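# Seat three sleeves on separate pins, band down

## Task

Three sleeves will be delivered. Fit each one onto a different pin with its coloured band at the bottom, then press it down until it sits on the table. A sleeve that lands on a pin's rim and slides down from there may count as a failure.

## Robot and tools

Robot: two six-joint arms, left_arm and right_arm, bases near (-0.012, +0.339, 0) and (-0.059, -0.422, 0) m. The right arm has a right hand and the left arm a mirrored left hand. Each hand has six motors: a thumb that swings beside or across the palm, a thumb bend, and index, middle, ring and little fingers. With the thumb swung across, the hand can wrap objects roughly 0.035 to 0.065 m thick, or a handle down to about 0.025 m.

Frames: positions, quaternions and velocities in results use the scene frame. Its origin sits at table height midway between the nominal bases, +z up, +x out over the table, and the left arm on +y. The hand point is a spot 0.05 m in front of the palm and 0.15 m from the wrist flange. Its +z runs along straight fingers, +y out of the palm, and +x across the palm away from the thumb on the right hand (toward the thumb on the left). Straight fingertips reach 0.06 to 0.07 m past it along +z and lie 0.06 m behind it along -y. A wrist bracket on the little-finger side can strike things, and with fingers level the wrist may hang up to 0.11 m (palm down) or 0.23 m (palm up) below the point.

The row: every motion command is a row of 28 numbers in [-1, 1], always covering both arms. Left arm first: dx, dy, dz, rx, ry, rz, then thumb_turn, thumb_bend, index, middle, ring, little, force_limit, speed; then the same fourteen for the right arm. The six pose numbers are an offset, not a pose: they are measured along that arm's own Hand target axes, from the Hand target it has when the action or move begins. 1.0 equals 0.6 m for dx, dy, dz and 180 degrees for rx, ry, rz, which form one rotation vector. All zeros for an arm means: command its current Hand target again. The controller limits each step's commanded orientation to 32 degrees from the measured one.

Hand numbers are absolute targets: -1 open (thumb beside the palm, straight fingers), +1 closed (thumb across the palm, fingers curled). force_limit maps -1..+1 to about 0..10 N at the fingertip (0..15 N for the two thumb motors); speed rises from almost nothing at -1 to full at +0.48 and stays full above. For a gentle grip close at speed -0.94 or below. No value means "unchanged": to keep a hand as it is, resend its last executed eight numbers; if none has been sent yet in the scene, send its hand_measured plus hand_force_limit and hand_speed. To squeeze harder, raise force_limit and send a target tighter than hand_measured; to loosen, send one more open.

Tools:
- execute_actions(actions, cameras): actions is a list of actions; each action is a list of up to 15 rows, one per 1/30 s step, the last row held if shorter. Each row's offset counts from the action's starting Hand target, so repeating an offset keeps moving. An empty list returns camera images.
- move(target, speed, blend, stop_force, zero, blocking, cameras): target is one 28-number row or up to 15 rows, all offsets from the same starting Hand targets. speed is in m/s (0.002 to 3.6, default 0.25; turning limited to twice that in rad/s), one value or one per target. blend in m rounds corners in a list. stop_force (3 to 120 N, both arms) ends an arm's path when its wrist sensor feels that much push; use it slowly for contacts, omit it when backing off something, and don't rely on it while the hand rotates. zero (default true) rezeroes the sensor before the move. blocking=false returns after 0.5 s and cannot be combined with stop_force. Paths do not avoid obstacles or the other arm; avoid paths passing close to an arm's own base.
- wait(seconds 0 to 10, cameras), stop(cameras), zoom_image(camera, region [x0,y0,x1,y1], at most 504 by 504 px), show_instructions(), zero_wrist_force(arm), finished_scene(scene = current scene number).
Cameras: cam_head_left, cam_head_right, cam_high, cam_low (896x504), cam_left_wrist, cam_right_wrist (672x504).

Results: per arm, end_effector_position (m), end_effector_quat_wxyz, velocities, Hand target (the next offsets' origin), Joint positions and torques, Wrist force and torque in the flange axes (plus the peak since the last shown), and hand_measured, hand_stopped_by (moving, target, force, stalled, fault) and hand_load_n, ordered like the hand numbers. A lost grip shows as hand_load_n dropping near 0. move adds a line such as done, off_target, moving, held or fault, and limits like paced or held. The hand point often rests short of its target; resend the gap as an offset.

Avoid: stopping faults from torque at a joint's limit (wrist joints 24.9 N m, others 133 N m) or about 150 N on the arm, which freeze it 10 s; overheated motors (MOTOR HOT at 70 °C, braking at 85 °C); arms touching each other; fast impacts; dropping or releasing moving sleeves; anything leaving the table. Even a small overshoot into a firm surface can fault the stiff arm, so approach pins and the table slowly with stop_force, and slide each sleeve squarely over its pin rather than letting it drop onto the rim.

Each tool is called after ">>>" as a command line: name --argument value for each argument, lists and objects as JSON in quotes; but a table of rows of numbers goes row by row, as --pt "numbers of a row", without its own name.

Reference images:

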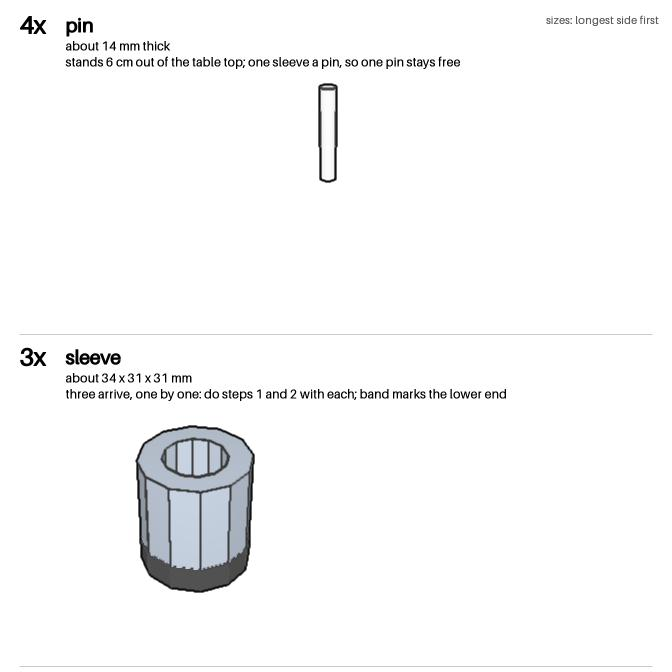

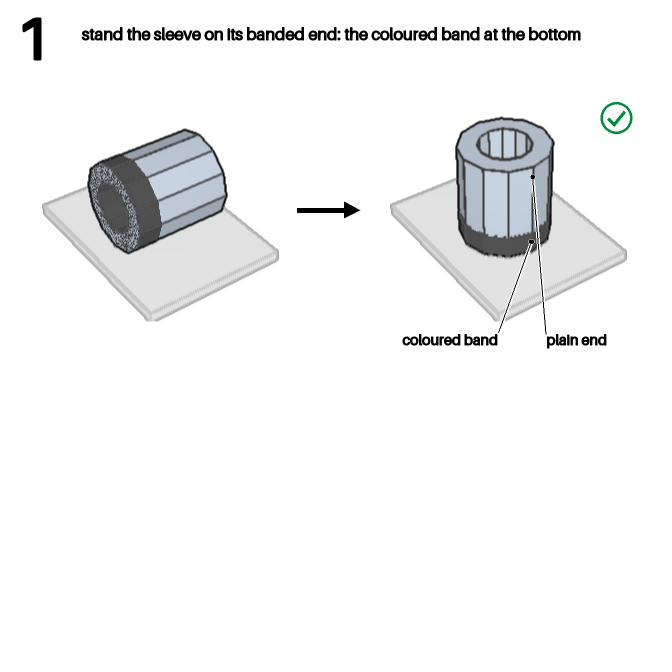

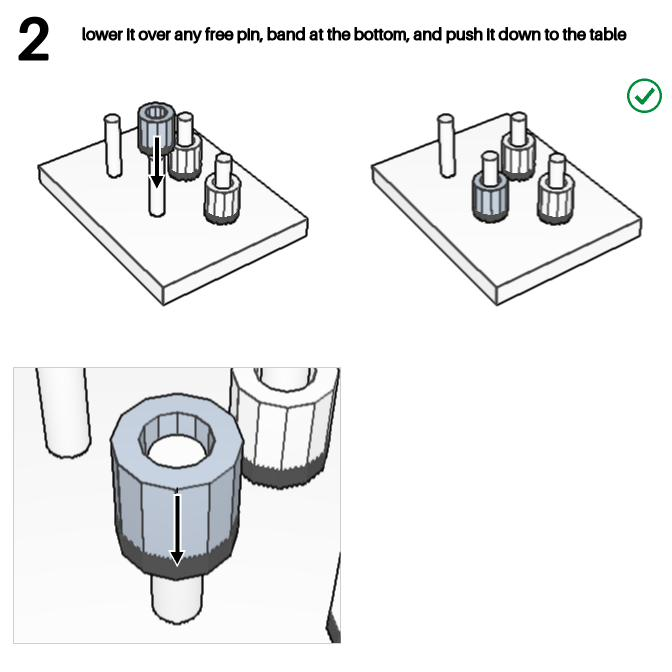

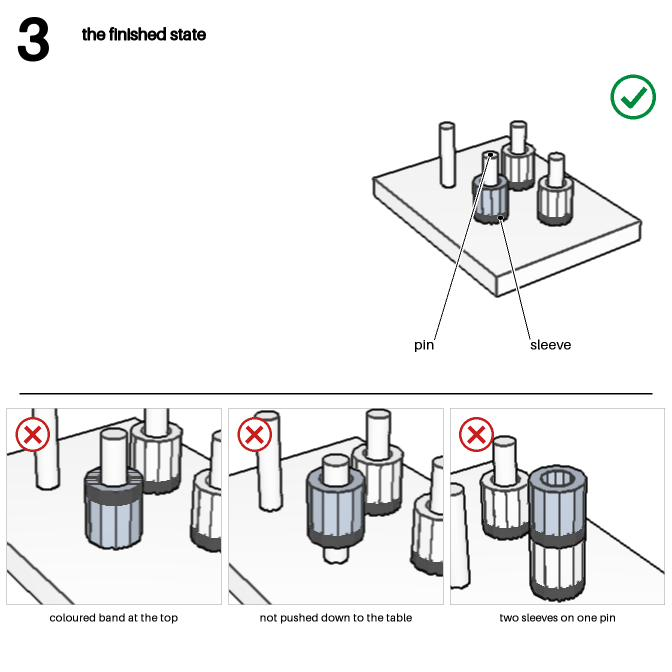

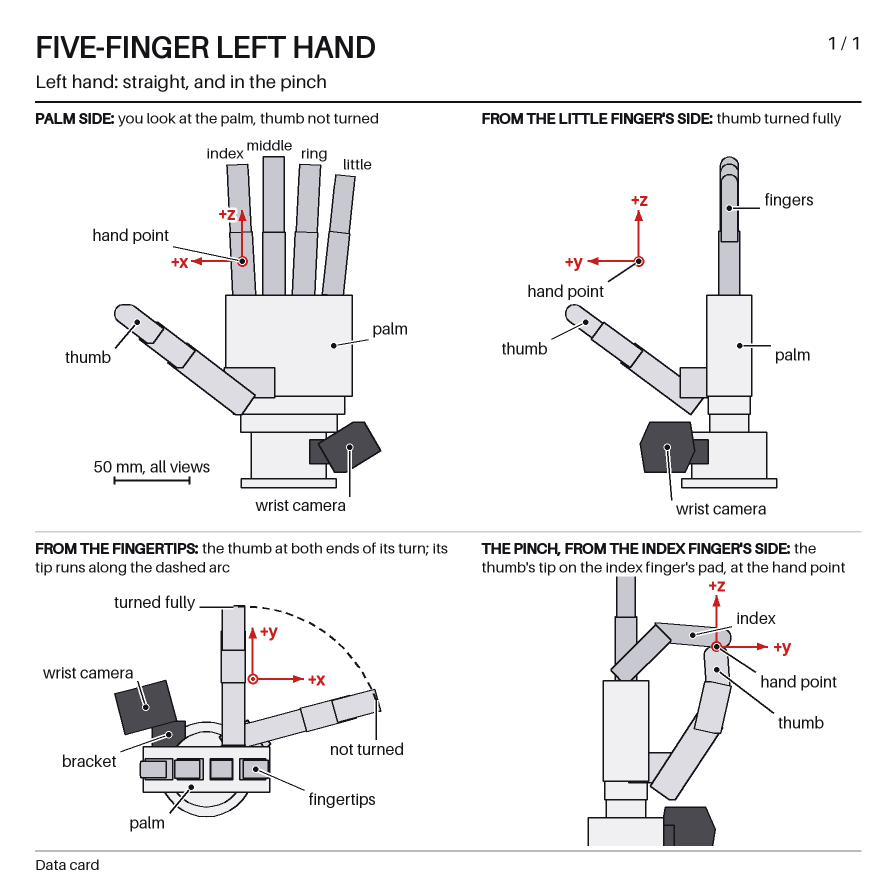

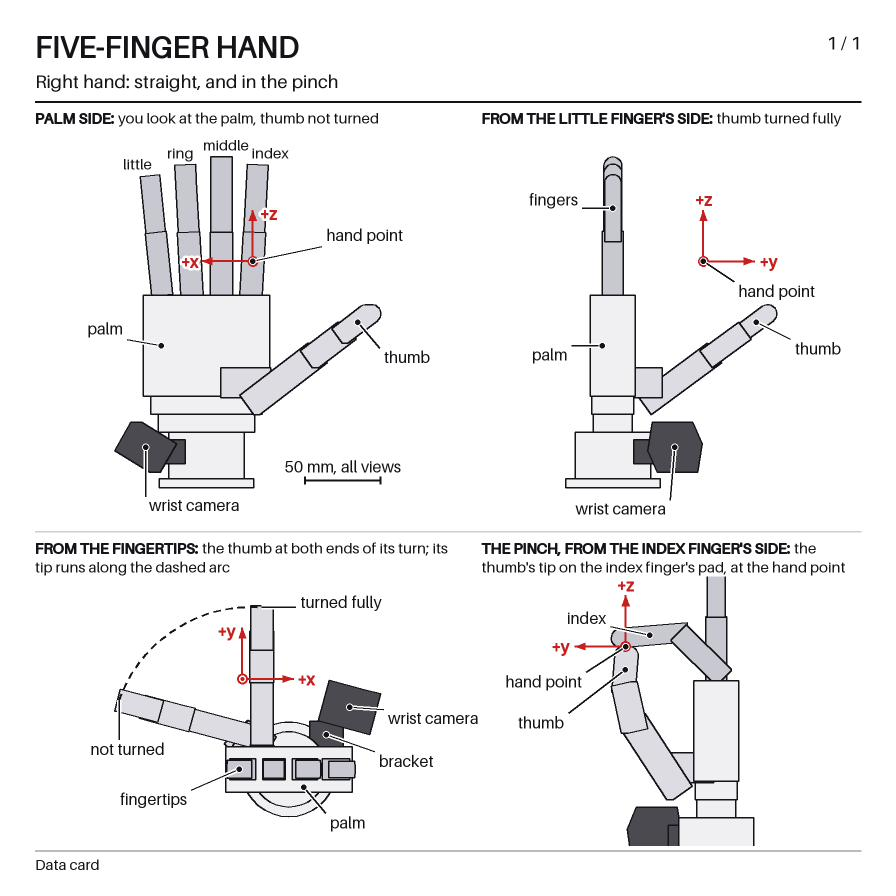

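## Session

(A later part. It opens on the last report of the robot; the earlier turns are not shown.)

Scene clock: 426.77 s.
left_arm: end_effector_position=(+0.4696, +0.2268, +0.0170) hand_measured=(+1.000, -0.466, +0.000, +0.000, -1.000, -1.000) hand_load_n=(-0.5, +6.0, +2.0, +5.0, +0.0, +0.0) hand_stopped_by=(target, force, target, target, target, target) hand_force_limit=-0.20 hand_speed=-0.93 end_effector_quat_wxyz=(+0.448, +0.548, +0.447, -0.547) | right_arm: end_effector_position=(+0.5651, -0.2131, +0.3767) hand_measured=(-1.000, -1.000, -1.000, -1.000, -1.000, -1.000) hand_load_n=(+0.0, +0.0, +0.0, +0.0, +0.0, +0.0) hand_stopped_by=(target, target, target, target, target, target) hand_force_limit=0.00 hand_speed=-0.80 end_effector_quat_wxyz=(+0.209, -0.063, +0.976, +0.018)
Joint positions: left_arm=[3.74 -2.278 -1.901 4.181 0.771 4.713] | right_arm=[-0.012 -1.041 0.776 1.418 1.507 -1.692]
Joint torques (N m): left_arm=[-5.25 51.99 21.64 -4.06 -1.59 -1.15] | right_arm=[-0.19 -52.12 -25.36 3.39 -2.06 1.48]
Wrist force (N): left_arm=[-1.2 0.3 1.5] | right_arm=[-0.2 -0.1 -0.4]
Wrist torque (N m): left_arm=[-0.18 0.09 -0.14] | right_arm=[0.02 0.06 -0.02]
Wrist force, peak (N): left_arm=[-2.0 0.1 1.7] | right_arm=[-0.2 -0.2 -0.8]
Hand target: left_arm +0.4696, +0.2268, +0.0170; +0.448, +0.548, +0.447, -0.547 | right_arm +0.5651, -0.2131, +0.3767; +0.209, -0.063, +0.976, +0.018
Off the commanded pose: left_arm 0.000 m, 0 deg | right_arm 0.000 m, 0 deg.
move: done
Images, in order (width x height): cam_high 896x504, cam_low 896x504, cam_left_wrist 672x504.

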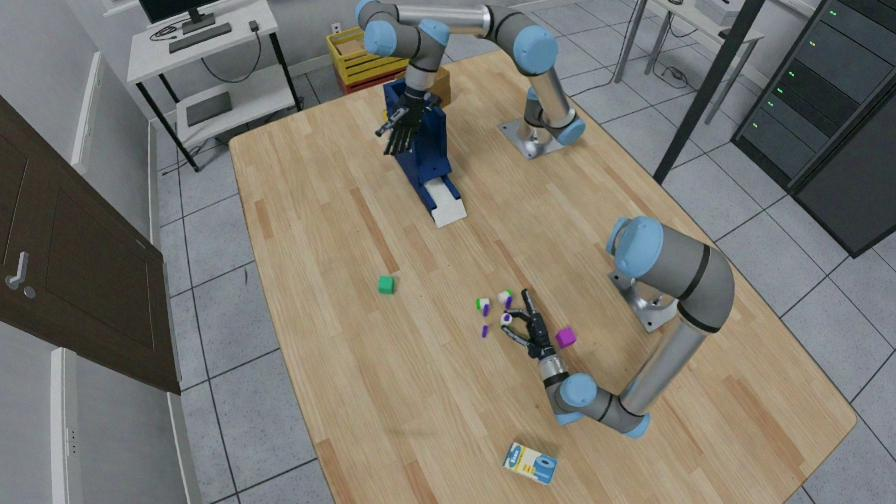

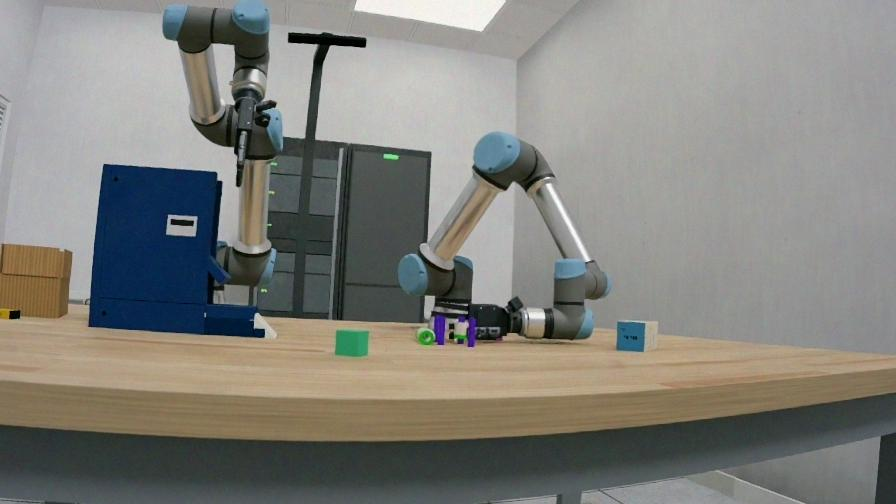

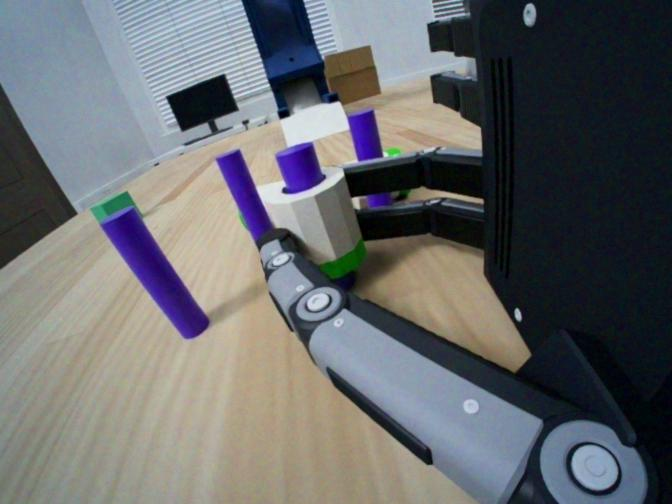

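>>> move --target '[0, 0, 0, 0, 0, 0, 1, -0.7, 0, 0, -1, -1, -0.2, -0.8, 0, 0, 0, 0, 0, 0, -1, -1, -1, -1, -1, -1, 0, -0.8]' --cameras '["cam_low", "cam_left_wrist"]'

>>> zoom_image --camera "cam_low" --region '[430, 295, 500, 355]'

>>> zoom_image --camera "cam_left_wrist" --region '[210, 100, 450, 320]'

Scene clock: 433.50 s.
left_arm: end_effector_position=(+0.4696, +0.2268, +0.0170) hand_measured=(+1.000, -0.700, +0.000, +0.000, -1.000, -1.000) hand_load_n=(+0.0, +0.0, +0.0, +0.0, +0.0, +0.0) hand_stopped_by=(target, target, target, target, target, target) hand_force_limit=-0.20 hand_speed=-0.80 end_effector_quat_wxyz=(+0.448, +0.548, +0.447, -0.547) | right_arm: end_effector_position=(+0.5651, -0.2131, +0.3767) hand_measured=(-1.000, -1.000, -1.000, -1.000, -1.000, -1.000) hand_load_n=(+0.0, +0.0, +0.0, +0.0, +0.0, +0.0) hand_stopped_by=(target, target, target, target, target, target) hand_force_limit=0.00 hand_speed=-0.80 end_effector_quat_wxyz=(+0.209, -0.063, +0.976, +0.018)
Joint positions: left_arm=[3.74 -2.278 -1.901 4.181 0.771 4.713] | right_arm=[-0.012 -1.041 0.776 1.418 1.507 -1.692]
Joint torques (N m): left_arm=[-4.55 51.3 22.45 -3.85 -1.17 -1.11] | right_arm=[-0.05 -52.06 -25.66 3.43 -2.05 1.52]
Wrist force (N): left_arm=[-1.5 0.4 1.5] | right_arm=[-0.2 -0.1 -0.4]
Wrist torque (N m): left_arm=[-0.17 0.10 -0.14] | right_arm=[0.01 0.06 -0.02]
Wrist force, peak (N): left_arm=[-1.7 0.4 1.7] | right_arm=[0.1 -0.1 -0.7]
Hand target: left_arm +0.4696, +0.2268, +0.0170; +0.448, +0.548, +0.447, -0.547 | right_arm +0.5651, -0.2131, +0.3767; +0.209, -0.063, +0.976, +0.018
Off the commanded pose: left_arm 0.000 m, 0 deg | right_arm 0.000 m, 0 deg.
move: done
Images, in order (width x height): cam_low 896x504, cam_left_wrist 672x504.

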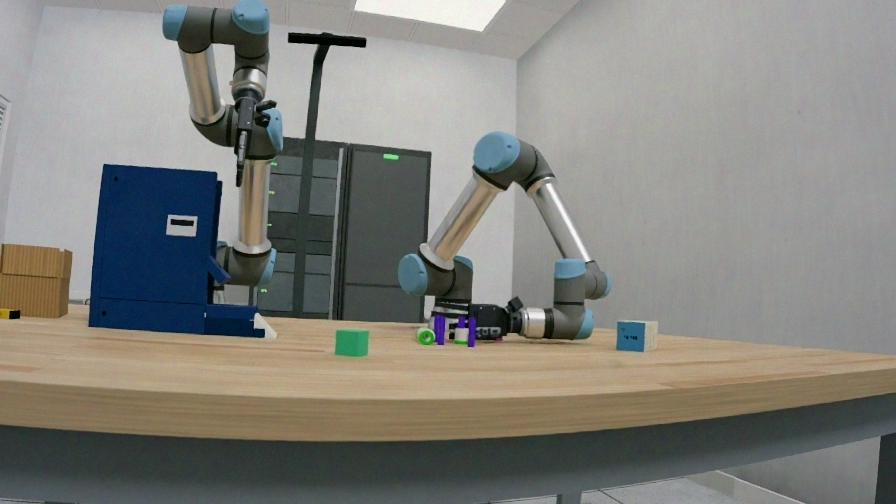

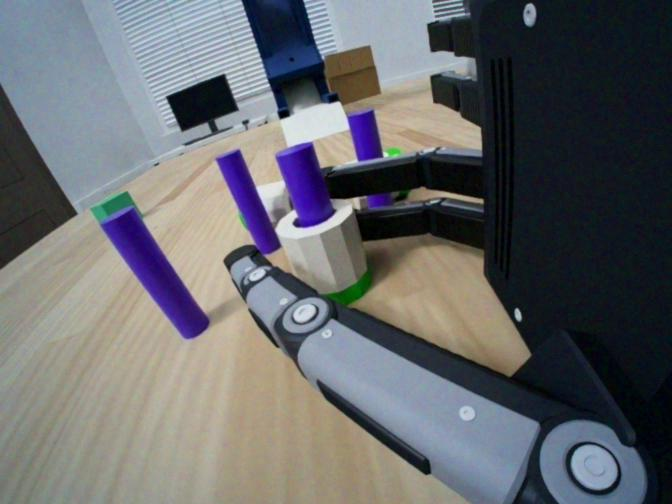

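Scaled by 7.200 from the camera's 896x504 image, which has a finer 1280x720 frame.

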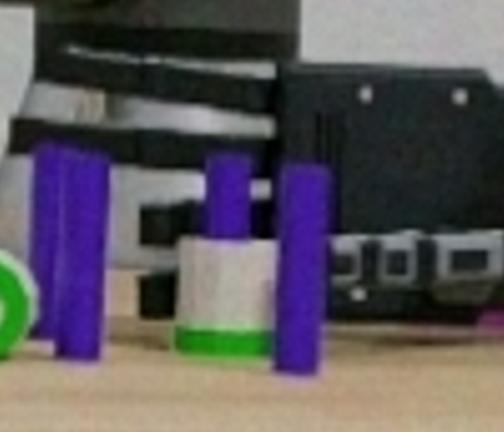

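Scaled by 2.100 from the camera's 672x504 image, which has a finer 960x720 frame.

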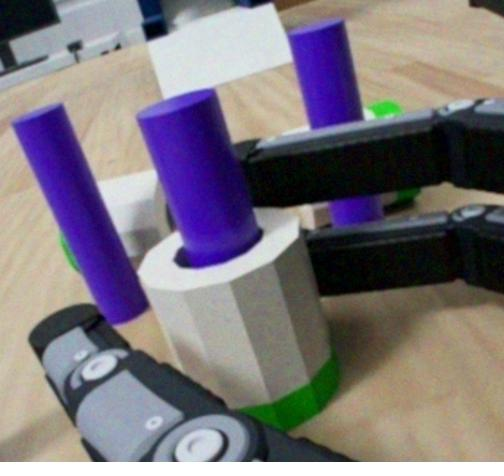

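>>> move --target '[-0.1917, 0, 0, 0, 0, 0, 1, -0.7, 0, 0, -1, -1, -0.2, -0.8, 0, 0, 0, 0, 0, 0, -1, -1, -1, -1, -1, -1, 0, -0.8]' --cameras '["cam_low"]' --speed 0.15

>>> zoom_image --camera "cam_low" --region '[410, 290, 500, 360]'

Scene clock: 474.03 s.
left_arm: end_effector_position=(+0.4695, +0.2267, +0.1320) hand_measured=(+1.000, -0.700, +0.000, +0.000, -1.000, -1.000) hand_load_n=(+0.0, +0.0, +0.0, +0.0, +0.0, +0.0) hand_stopped_by=(target, target, target, target, target, target) hand_force_limit=-0.20 hand_speed=-0.80 end_effector_quat_wxyz=(+0.447, +0.548, +0.447, -0.547) | right_arm: end_effector_position=(+0.5651, -0.2131, +0.3767) hand_measured=(-1.000, -1.000, -1.000, -1.000, -1.000, -1.000) hand_load_n=(+0.0, +0.0, +0.0, +0.0, +0.0, +0.0) hand_stopped_by=(target, target, target, target, target, target) hand_force_limit=0.00 hand_speed=-0.80 end_effector_quat_wxyz=(+0.209, -0.063, +0.976, +0.018)
Joint positions: left_arm=[3.74 -2.053 -1.87 3.925 0.771 4.713] | right_arm=[-0.012 -1.041 0.776 1.418 1.507 -1.692]
Joint torques (N m): left_arm=[5 32.82 1.22 -1.88 1.39 1.49] | right_arm=[-0.49 -51.93 -25.43 3.32 -1.94 1.65]
Wrist force (N): left_arm=[-1.6 0.1 1.5] | right_arm=[-0.3 0.0 -0.4]
Wrist torque (N m): left_arm=[-0.18 0.08 -0.12] | right_arm=[0.03 0.06 -0.02]
Wrist force, peak (N): left_arm=[-2.8 0.3 1.6] | right_arm=[-0.1 -0.2 -0.9]
Hand target: left_arm +0.4694, +0.2267, +0.1320; +0.448, +0.548, +0.447, -0.547 | right_arm +0.5651, -0.2131, +0.3767; +0.209, -0.063, +0.976, +0.018
Off the commanded pose: left_arm 0.000 m, 0 deg | right_arm 0.000 m, 0 deg.
move: done
Images, in order (width x height): cam_low 896x504.

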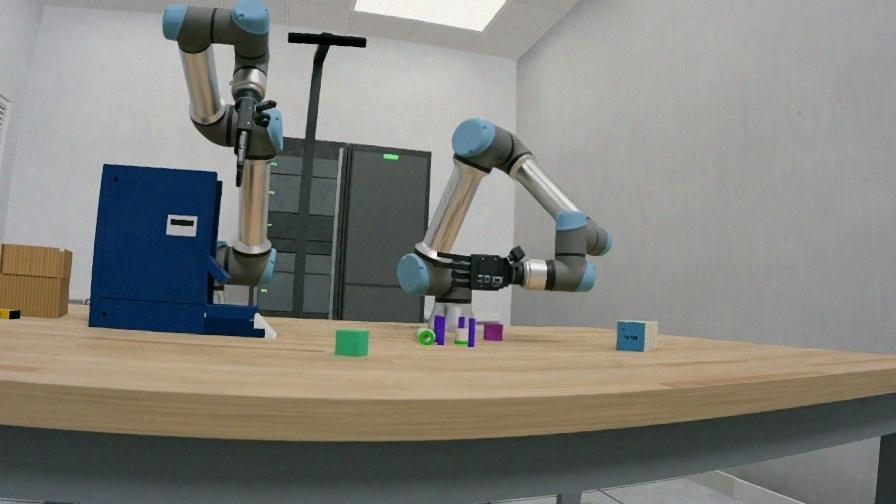

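Scaled by 5.600 from the camera's 896x504 image, which has a finer 1280x720 frame.

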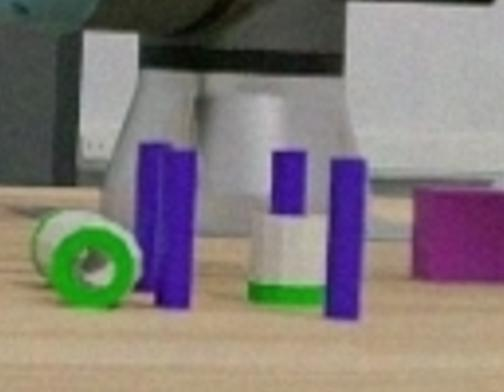

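>>> move --target '[0.0117, 0.0259, 0.1218, -0.161, 0.0615, -0.5035, -1, -1, 0, -1, -1, -1, -0.2, 0, 0, 0, 0, 0, 0, 0, -1, -1, -1, -1, -1, -1, 0, -0.8]' --cameras '["all"]' --speed 0.35

>>> zoom_image --camera "cam_low" --region '[380, 260, 500, 360]'

>>> zoom_image --camera "cam_high" --region '[450, 240, 570, 350]'

>>> zoom_image --camera "cam_left_wrist" --region '[150, 100, 500, 400]'

Scene clock: 482.00 s.
left_arm: end_effector_position=(+0.4701, +0.1520, +0.1249) hand_measured=(-1.000, -1.000, +0.000, -1.000, -1.000, -1.000) hand_load_n=(+0.0, +0.0, +0.0, +0.0, +0.0, +0.0) hand_stopped_by=(target, target, target, target, target, target) hand_force_limit=-0.20 hand_speed=0.00 end_effector_quat_wxyz=(+0.001, +0.000, +0.846, -0.534) end_effector_velocity=(+0.000, +0.000, +0.000) end_effector_angular_velocity=(+0.001, +0.004, +0.002) | right_arm: end_effector_position=(+0.5651, -0.2131, +0.3767) hand_measured=(-1.000, -1.000, -1.000, -1.000, -1.000, -1.000) hand_load_n=(+0.0, +0.0, +0.0, +0.5, +0.5, +0.0) hand_stopped_by=(target, target, target, target, target, target) hand_force_limit=0.00 hand_speed=-0.80 end_effector_quat_wxyz=(+0.209, -0.063, +0.976, +0.018)
Joint positions: left_arm=[3.458 -1.803 -1.992 4.831 0.524 2.172] | right_arm=[-0.012 -1.041 0.776 1.418 1.507 -1.692]
Joint velocities: left_arm=[0 0.001 0 0 0.001 -0.005] | right_arm=[within noise]
Joint torques (N m): left_arm=[9.17 41.16 5.17 -0.18 -2.77 -2.21] | right_arm=[-0.15 -51.93 -25.32 3.31 -1.88 1.71]
Wrist force (N): left_arm=[1.3 -2.4 2.5] | right_arm=[0.0 0.0 -0.6]
Wrist torque (N m): left_arm=[-0.26 0.00 0.18] | right_arm=[0.05 0.04 -0.01]
Wrist force, peak (N): left_arm=[1.0 -3.1 2.4] | right_arm=[-0.3 0.1 -0.8]
Hand target: left_arm +0.4701, +0.1520, +0.1249; +0.001, +0.000, +0.846, -0.534 | right_arm +0.5651, -0.2131, +0.3767; +0.209, -0.063, +0.976, +0.018
Off the commanded pose: left_arm 0.000 m, 0 deg | right_arm 0.000 m, 0 deg.
move: done

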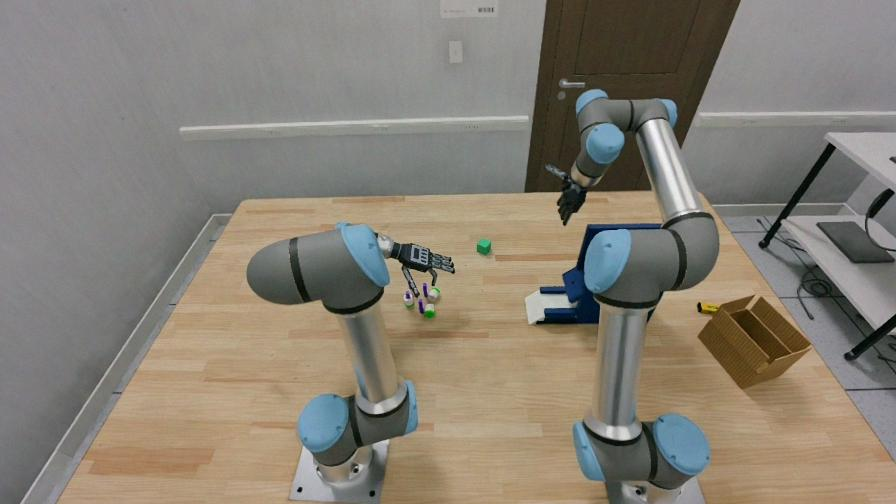

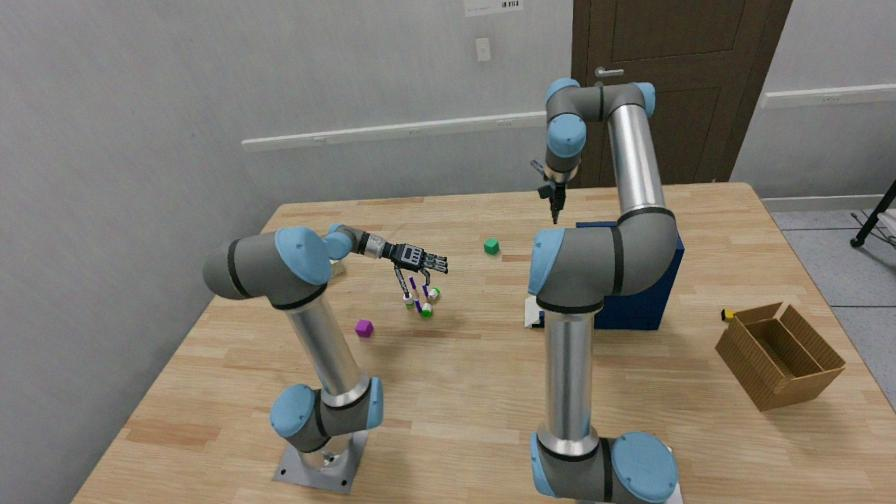

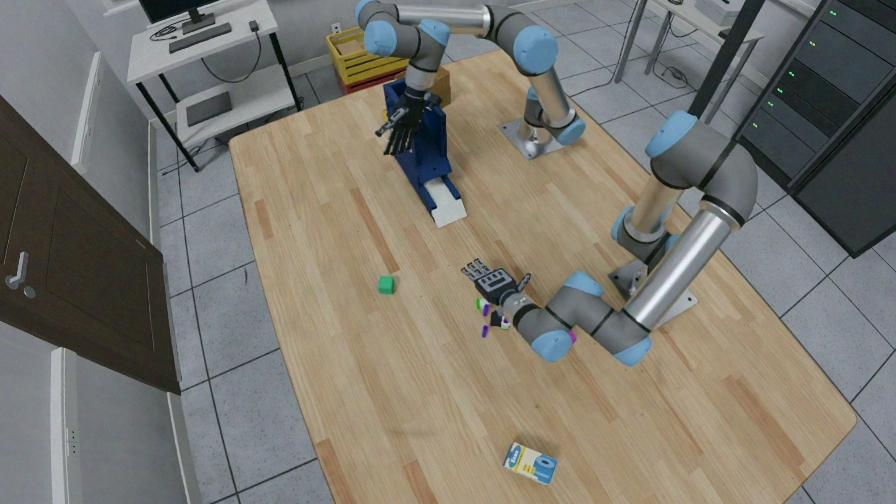

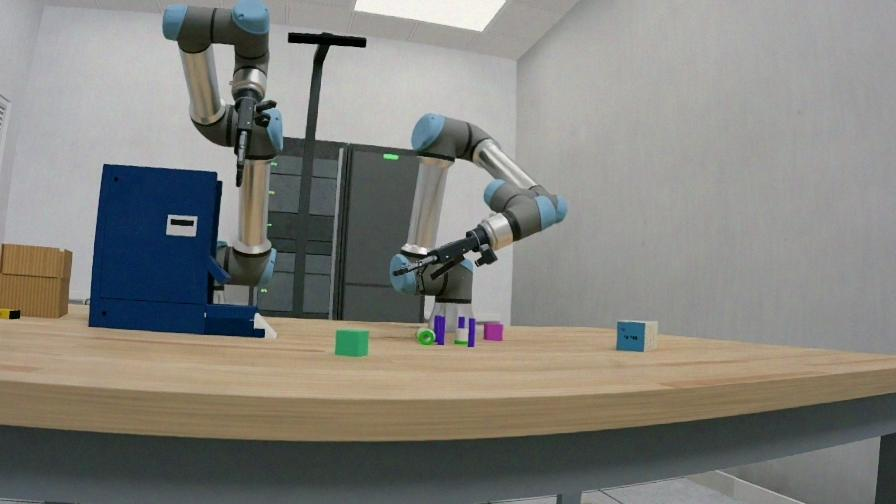

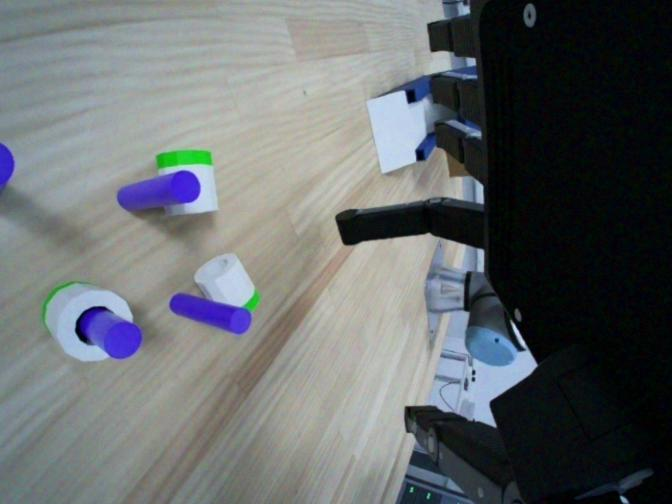

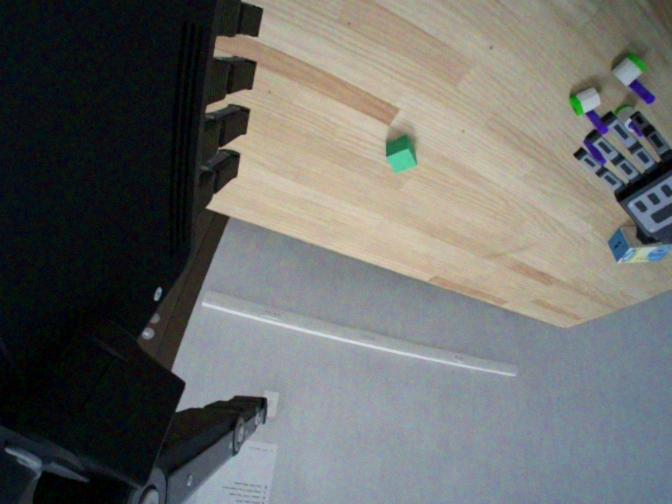

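Scaled by 4.200 from the camera's 896x504 image, which has a finer 1280x720 frame.

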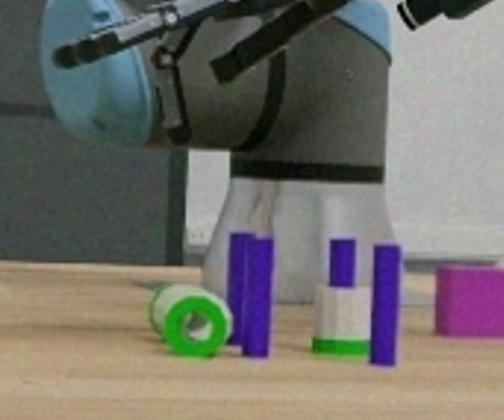

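Scaled by 4.200 from the camera's 896x504 image, which has a finer 1280x720 frame.

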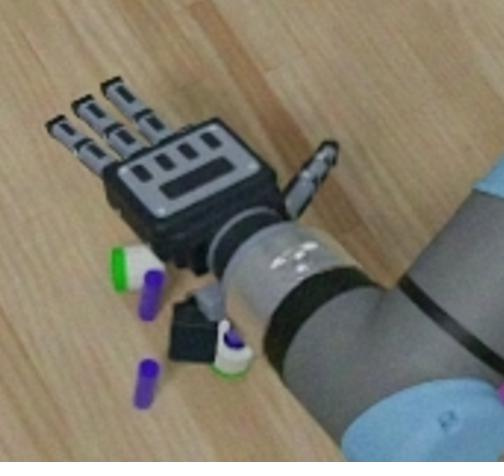

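Scaled by 1.440 from the camera's 672x504 image, which has a finer 960x720 frame.

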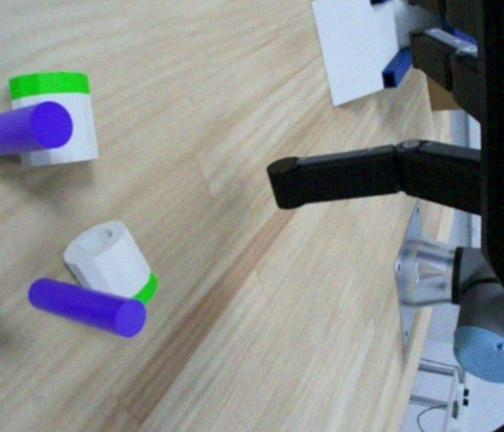

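>>> move --pt "0 0.1458 0.062 0 0 0 -1 -1 0 -1 -1 -1 -0.2 0 0 0 0 0 0 0 -1 -1 -1 -1 -1 -1 0 -0.8" --pt "0.092 0.1458 0.062 0 0 0 -1 -1 0 -1 -1 -1 -0.2 0 0 0 0 0 0 0 -1 -1 -1 -1 -1 -1 0 -0.8" --cameras '["all"]' --speed '[0.1, 0.05]' --stop_force 6

>>> zoom_image --camera "cam_low" --region '[380, 260, 500, 360]'

>>> zoom_image --camera "cam_left_wrist" --region '[150, 100, 500, 400]'

Scene clock: 502.17 s.
left_arm: end_effector_position=(+0.4150, +0.1561, +0.0299) hand_measured=(-1.000, -1.000, +0.000, -1.000, -1.000, -1.000) hand_load_n=(+0.0, +0.0, +0.0, +0.0, +0.0, +0.0) hand_stopped_by=(target, target, target, target, target, target) hand_force_limit=-0.20 hand_speed=0.00 end_effector_quat_wxyz=(+0.001, +0.000, +0.846, -0.534) | right_arm: end_effector_position=(+0.5651, -0.2131, +0.3767) hand_measured=(-1.000, -1.000, -1.000, -1.000, -1.000, -1.000) hand_load_n=(+0.0, +0.0, +0.0, +0.0, +0.0, +0.0) hand_stopped_by=(target, target, target, target, target, target) hand_force_limit=0.00 hand_speed=-0.80 end_effector_quat_wxyz=(+0.209, -0.063, +0.976, +0.018)
Joint positions: left_arm=[3.502 -1.877 -2.217 5.067 0.548 2.245] | right_arm=[-0.012 -1.041 0.776 1.418 1.507 -1.692]
Joint torques (N m): left_arm=[-8.14 12.37 26.51 4.35 -3.11 -1.88] | right_arm=[-0.52 -52.16 -25.41 3.32 -1.84 1.75]
Wrist force (N): left_arm=[1.6 -3.0 2.1] | right_arm=[-0.2 -0.1 -0.4]
Wrist torque (N m): left_arm=[-0.32 -0.08 0.25] | right_arm=[0.02 0.05 -0.02]
Wrist force, peak (N): left_arm=[1.4 -3.7 2.0] | right_arm=[0.1 -0.2 -0.9]
Hand target: left_arm +0.4150, +0.1561, +0.0299; +0.001, +0.000, +0.846, -0.534 | right_arm +0.5651, -0.2131, +0.3767; +0.209, -0.063, +0.976, +0.018
Off the commanded pose: left_arm 0.000 m, 0 deg | right_arm 0.000 m, 0 deg.
move: done

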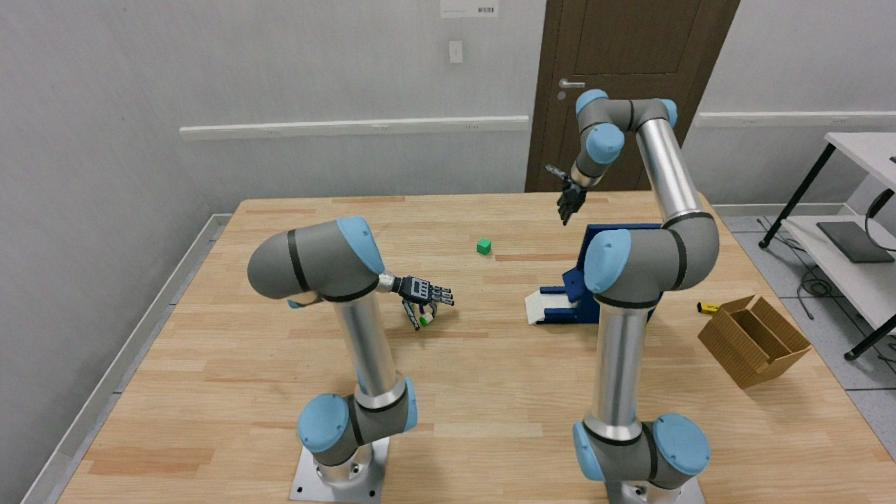

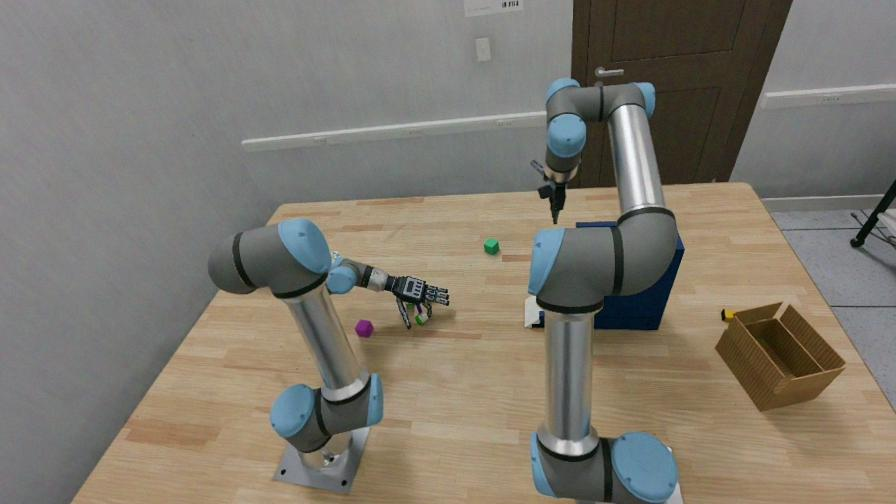

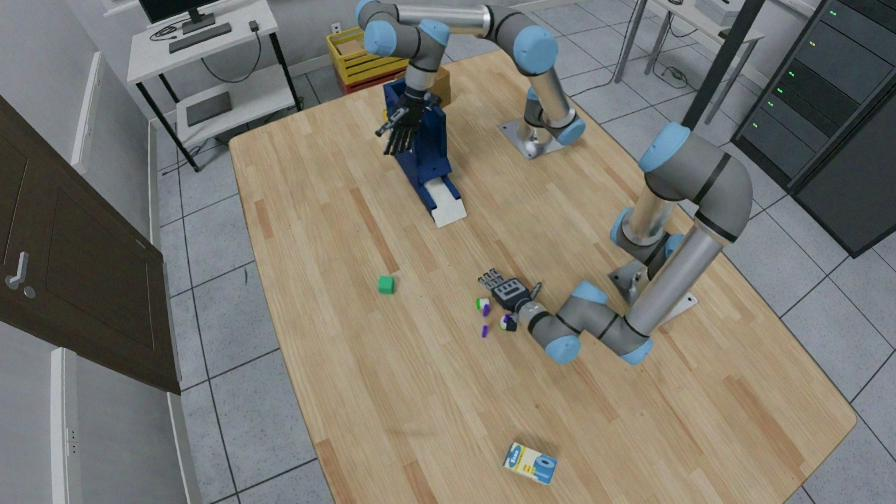

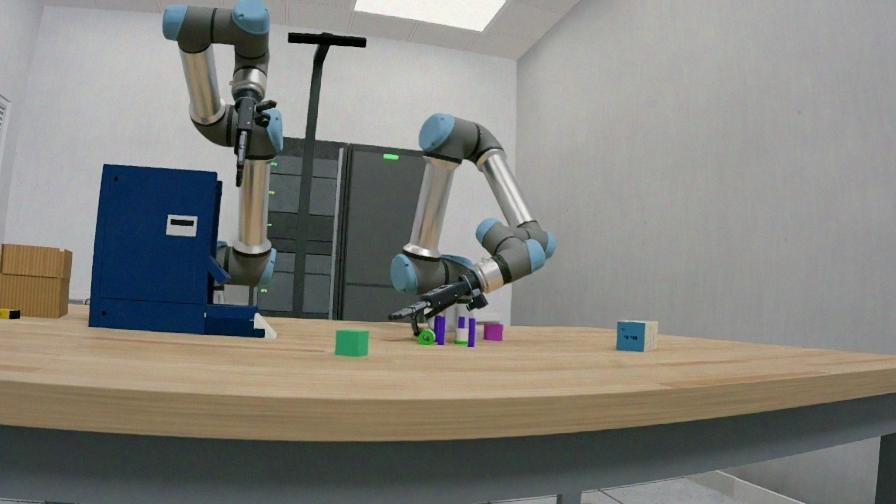

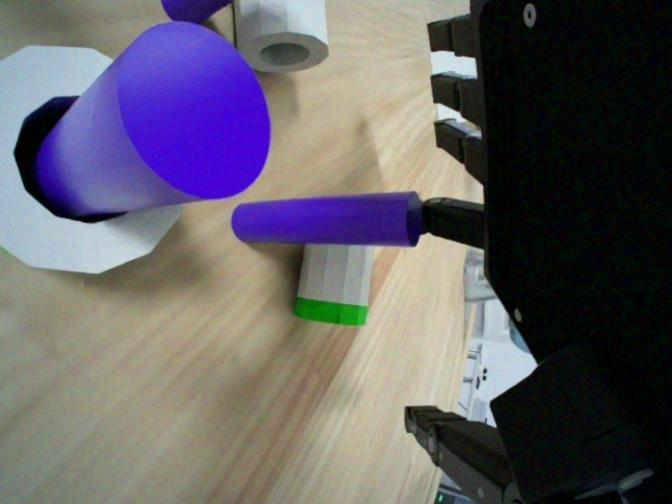

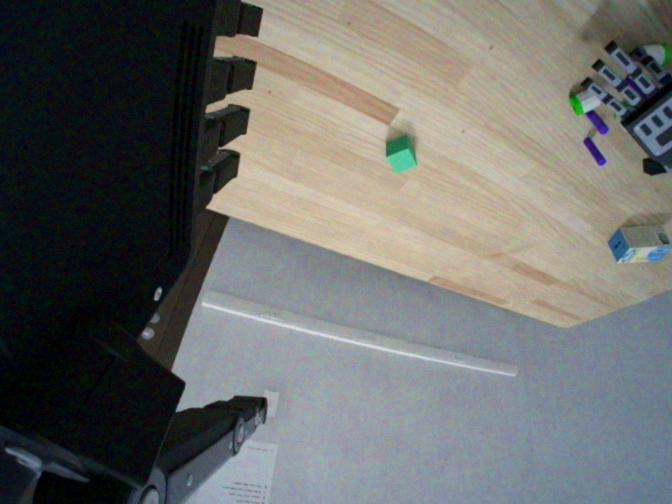

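Scaled by 4.200 from the camera's 896x504 image, which has a finer 1280x720 frame.

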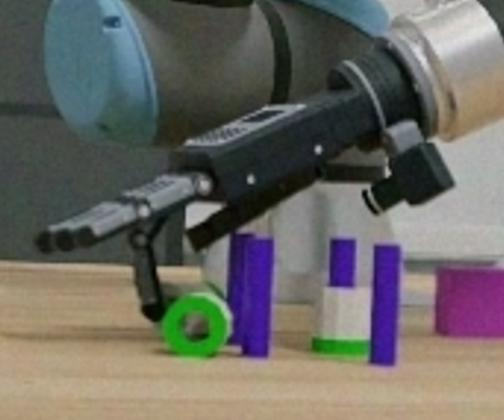

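Scaled by 1.440 from the camera's 672x504 image, which has a finer 960x720 frame.

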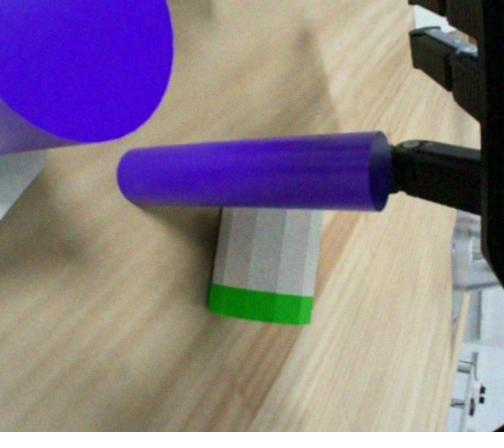

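>>> zoom_image --camera "cam_head_left" --region '[380, 250, 480, 350]'

>>> zoom_image --camera "cam_head_right" --region '[380, 250, 480, 350]'

>>> zoom_image --camera "cam_high" --region '[450, 240, 570, 350]'

>>> zoom_image --camera "cam_right_wrist" --region '[540, 0, 672, 140]'

Scaled by 5.040 from the camera's 896x504 image, which has a finer 1280x720 frame.

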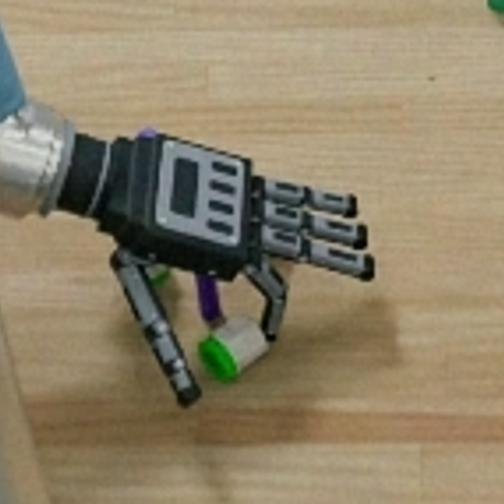

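Scaled by 5.040 from the camera's 896x504 image, which has a finer 1280x720 frame.

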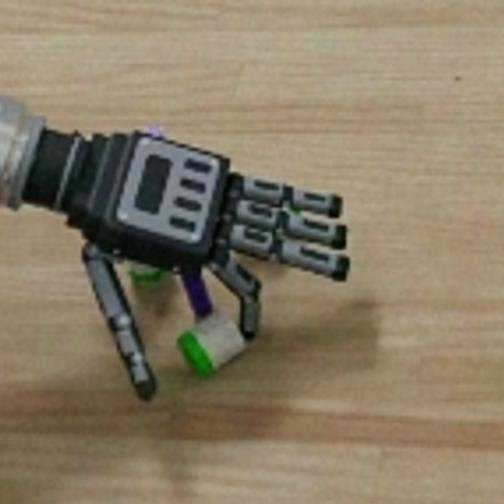

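Scaled by 4.200 from the camera's 896x504 image, which has a finer 1280x720 frame.

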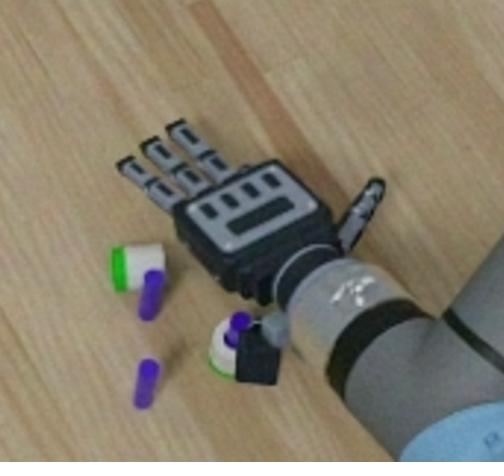

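Scaled by 3.600 from the camera's 672x504 image, which has a finer 960x720 frame.

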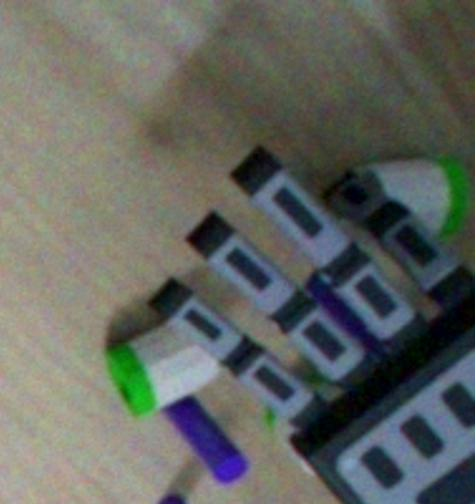

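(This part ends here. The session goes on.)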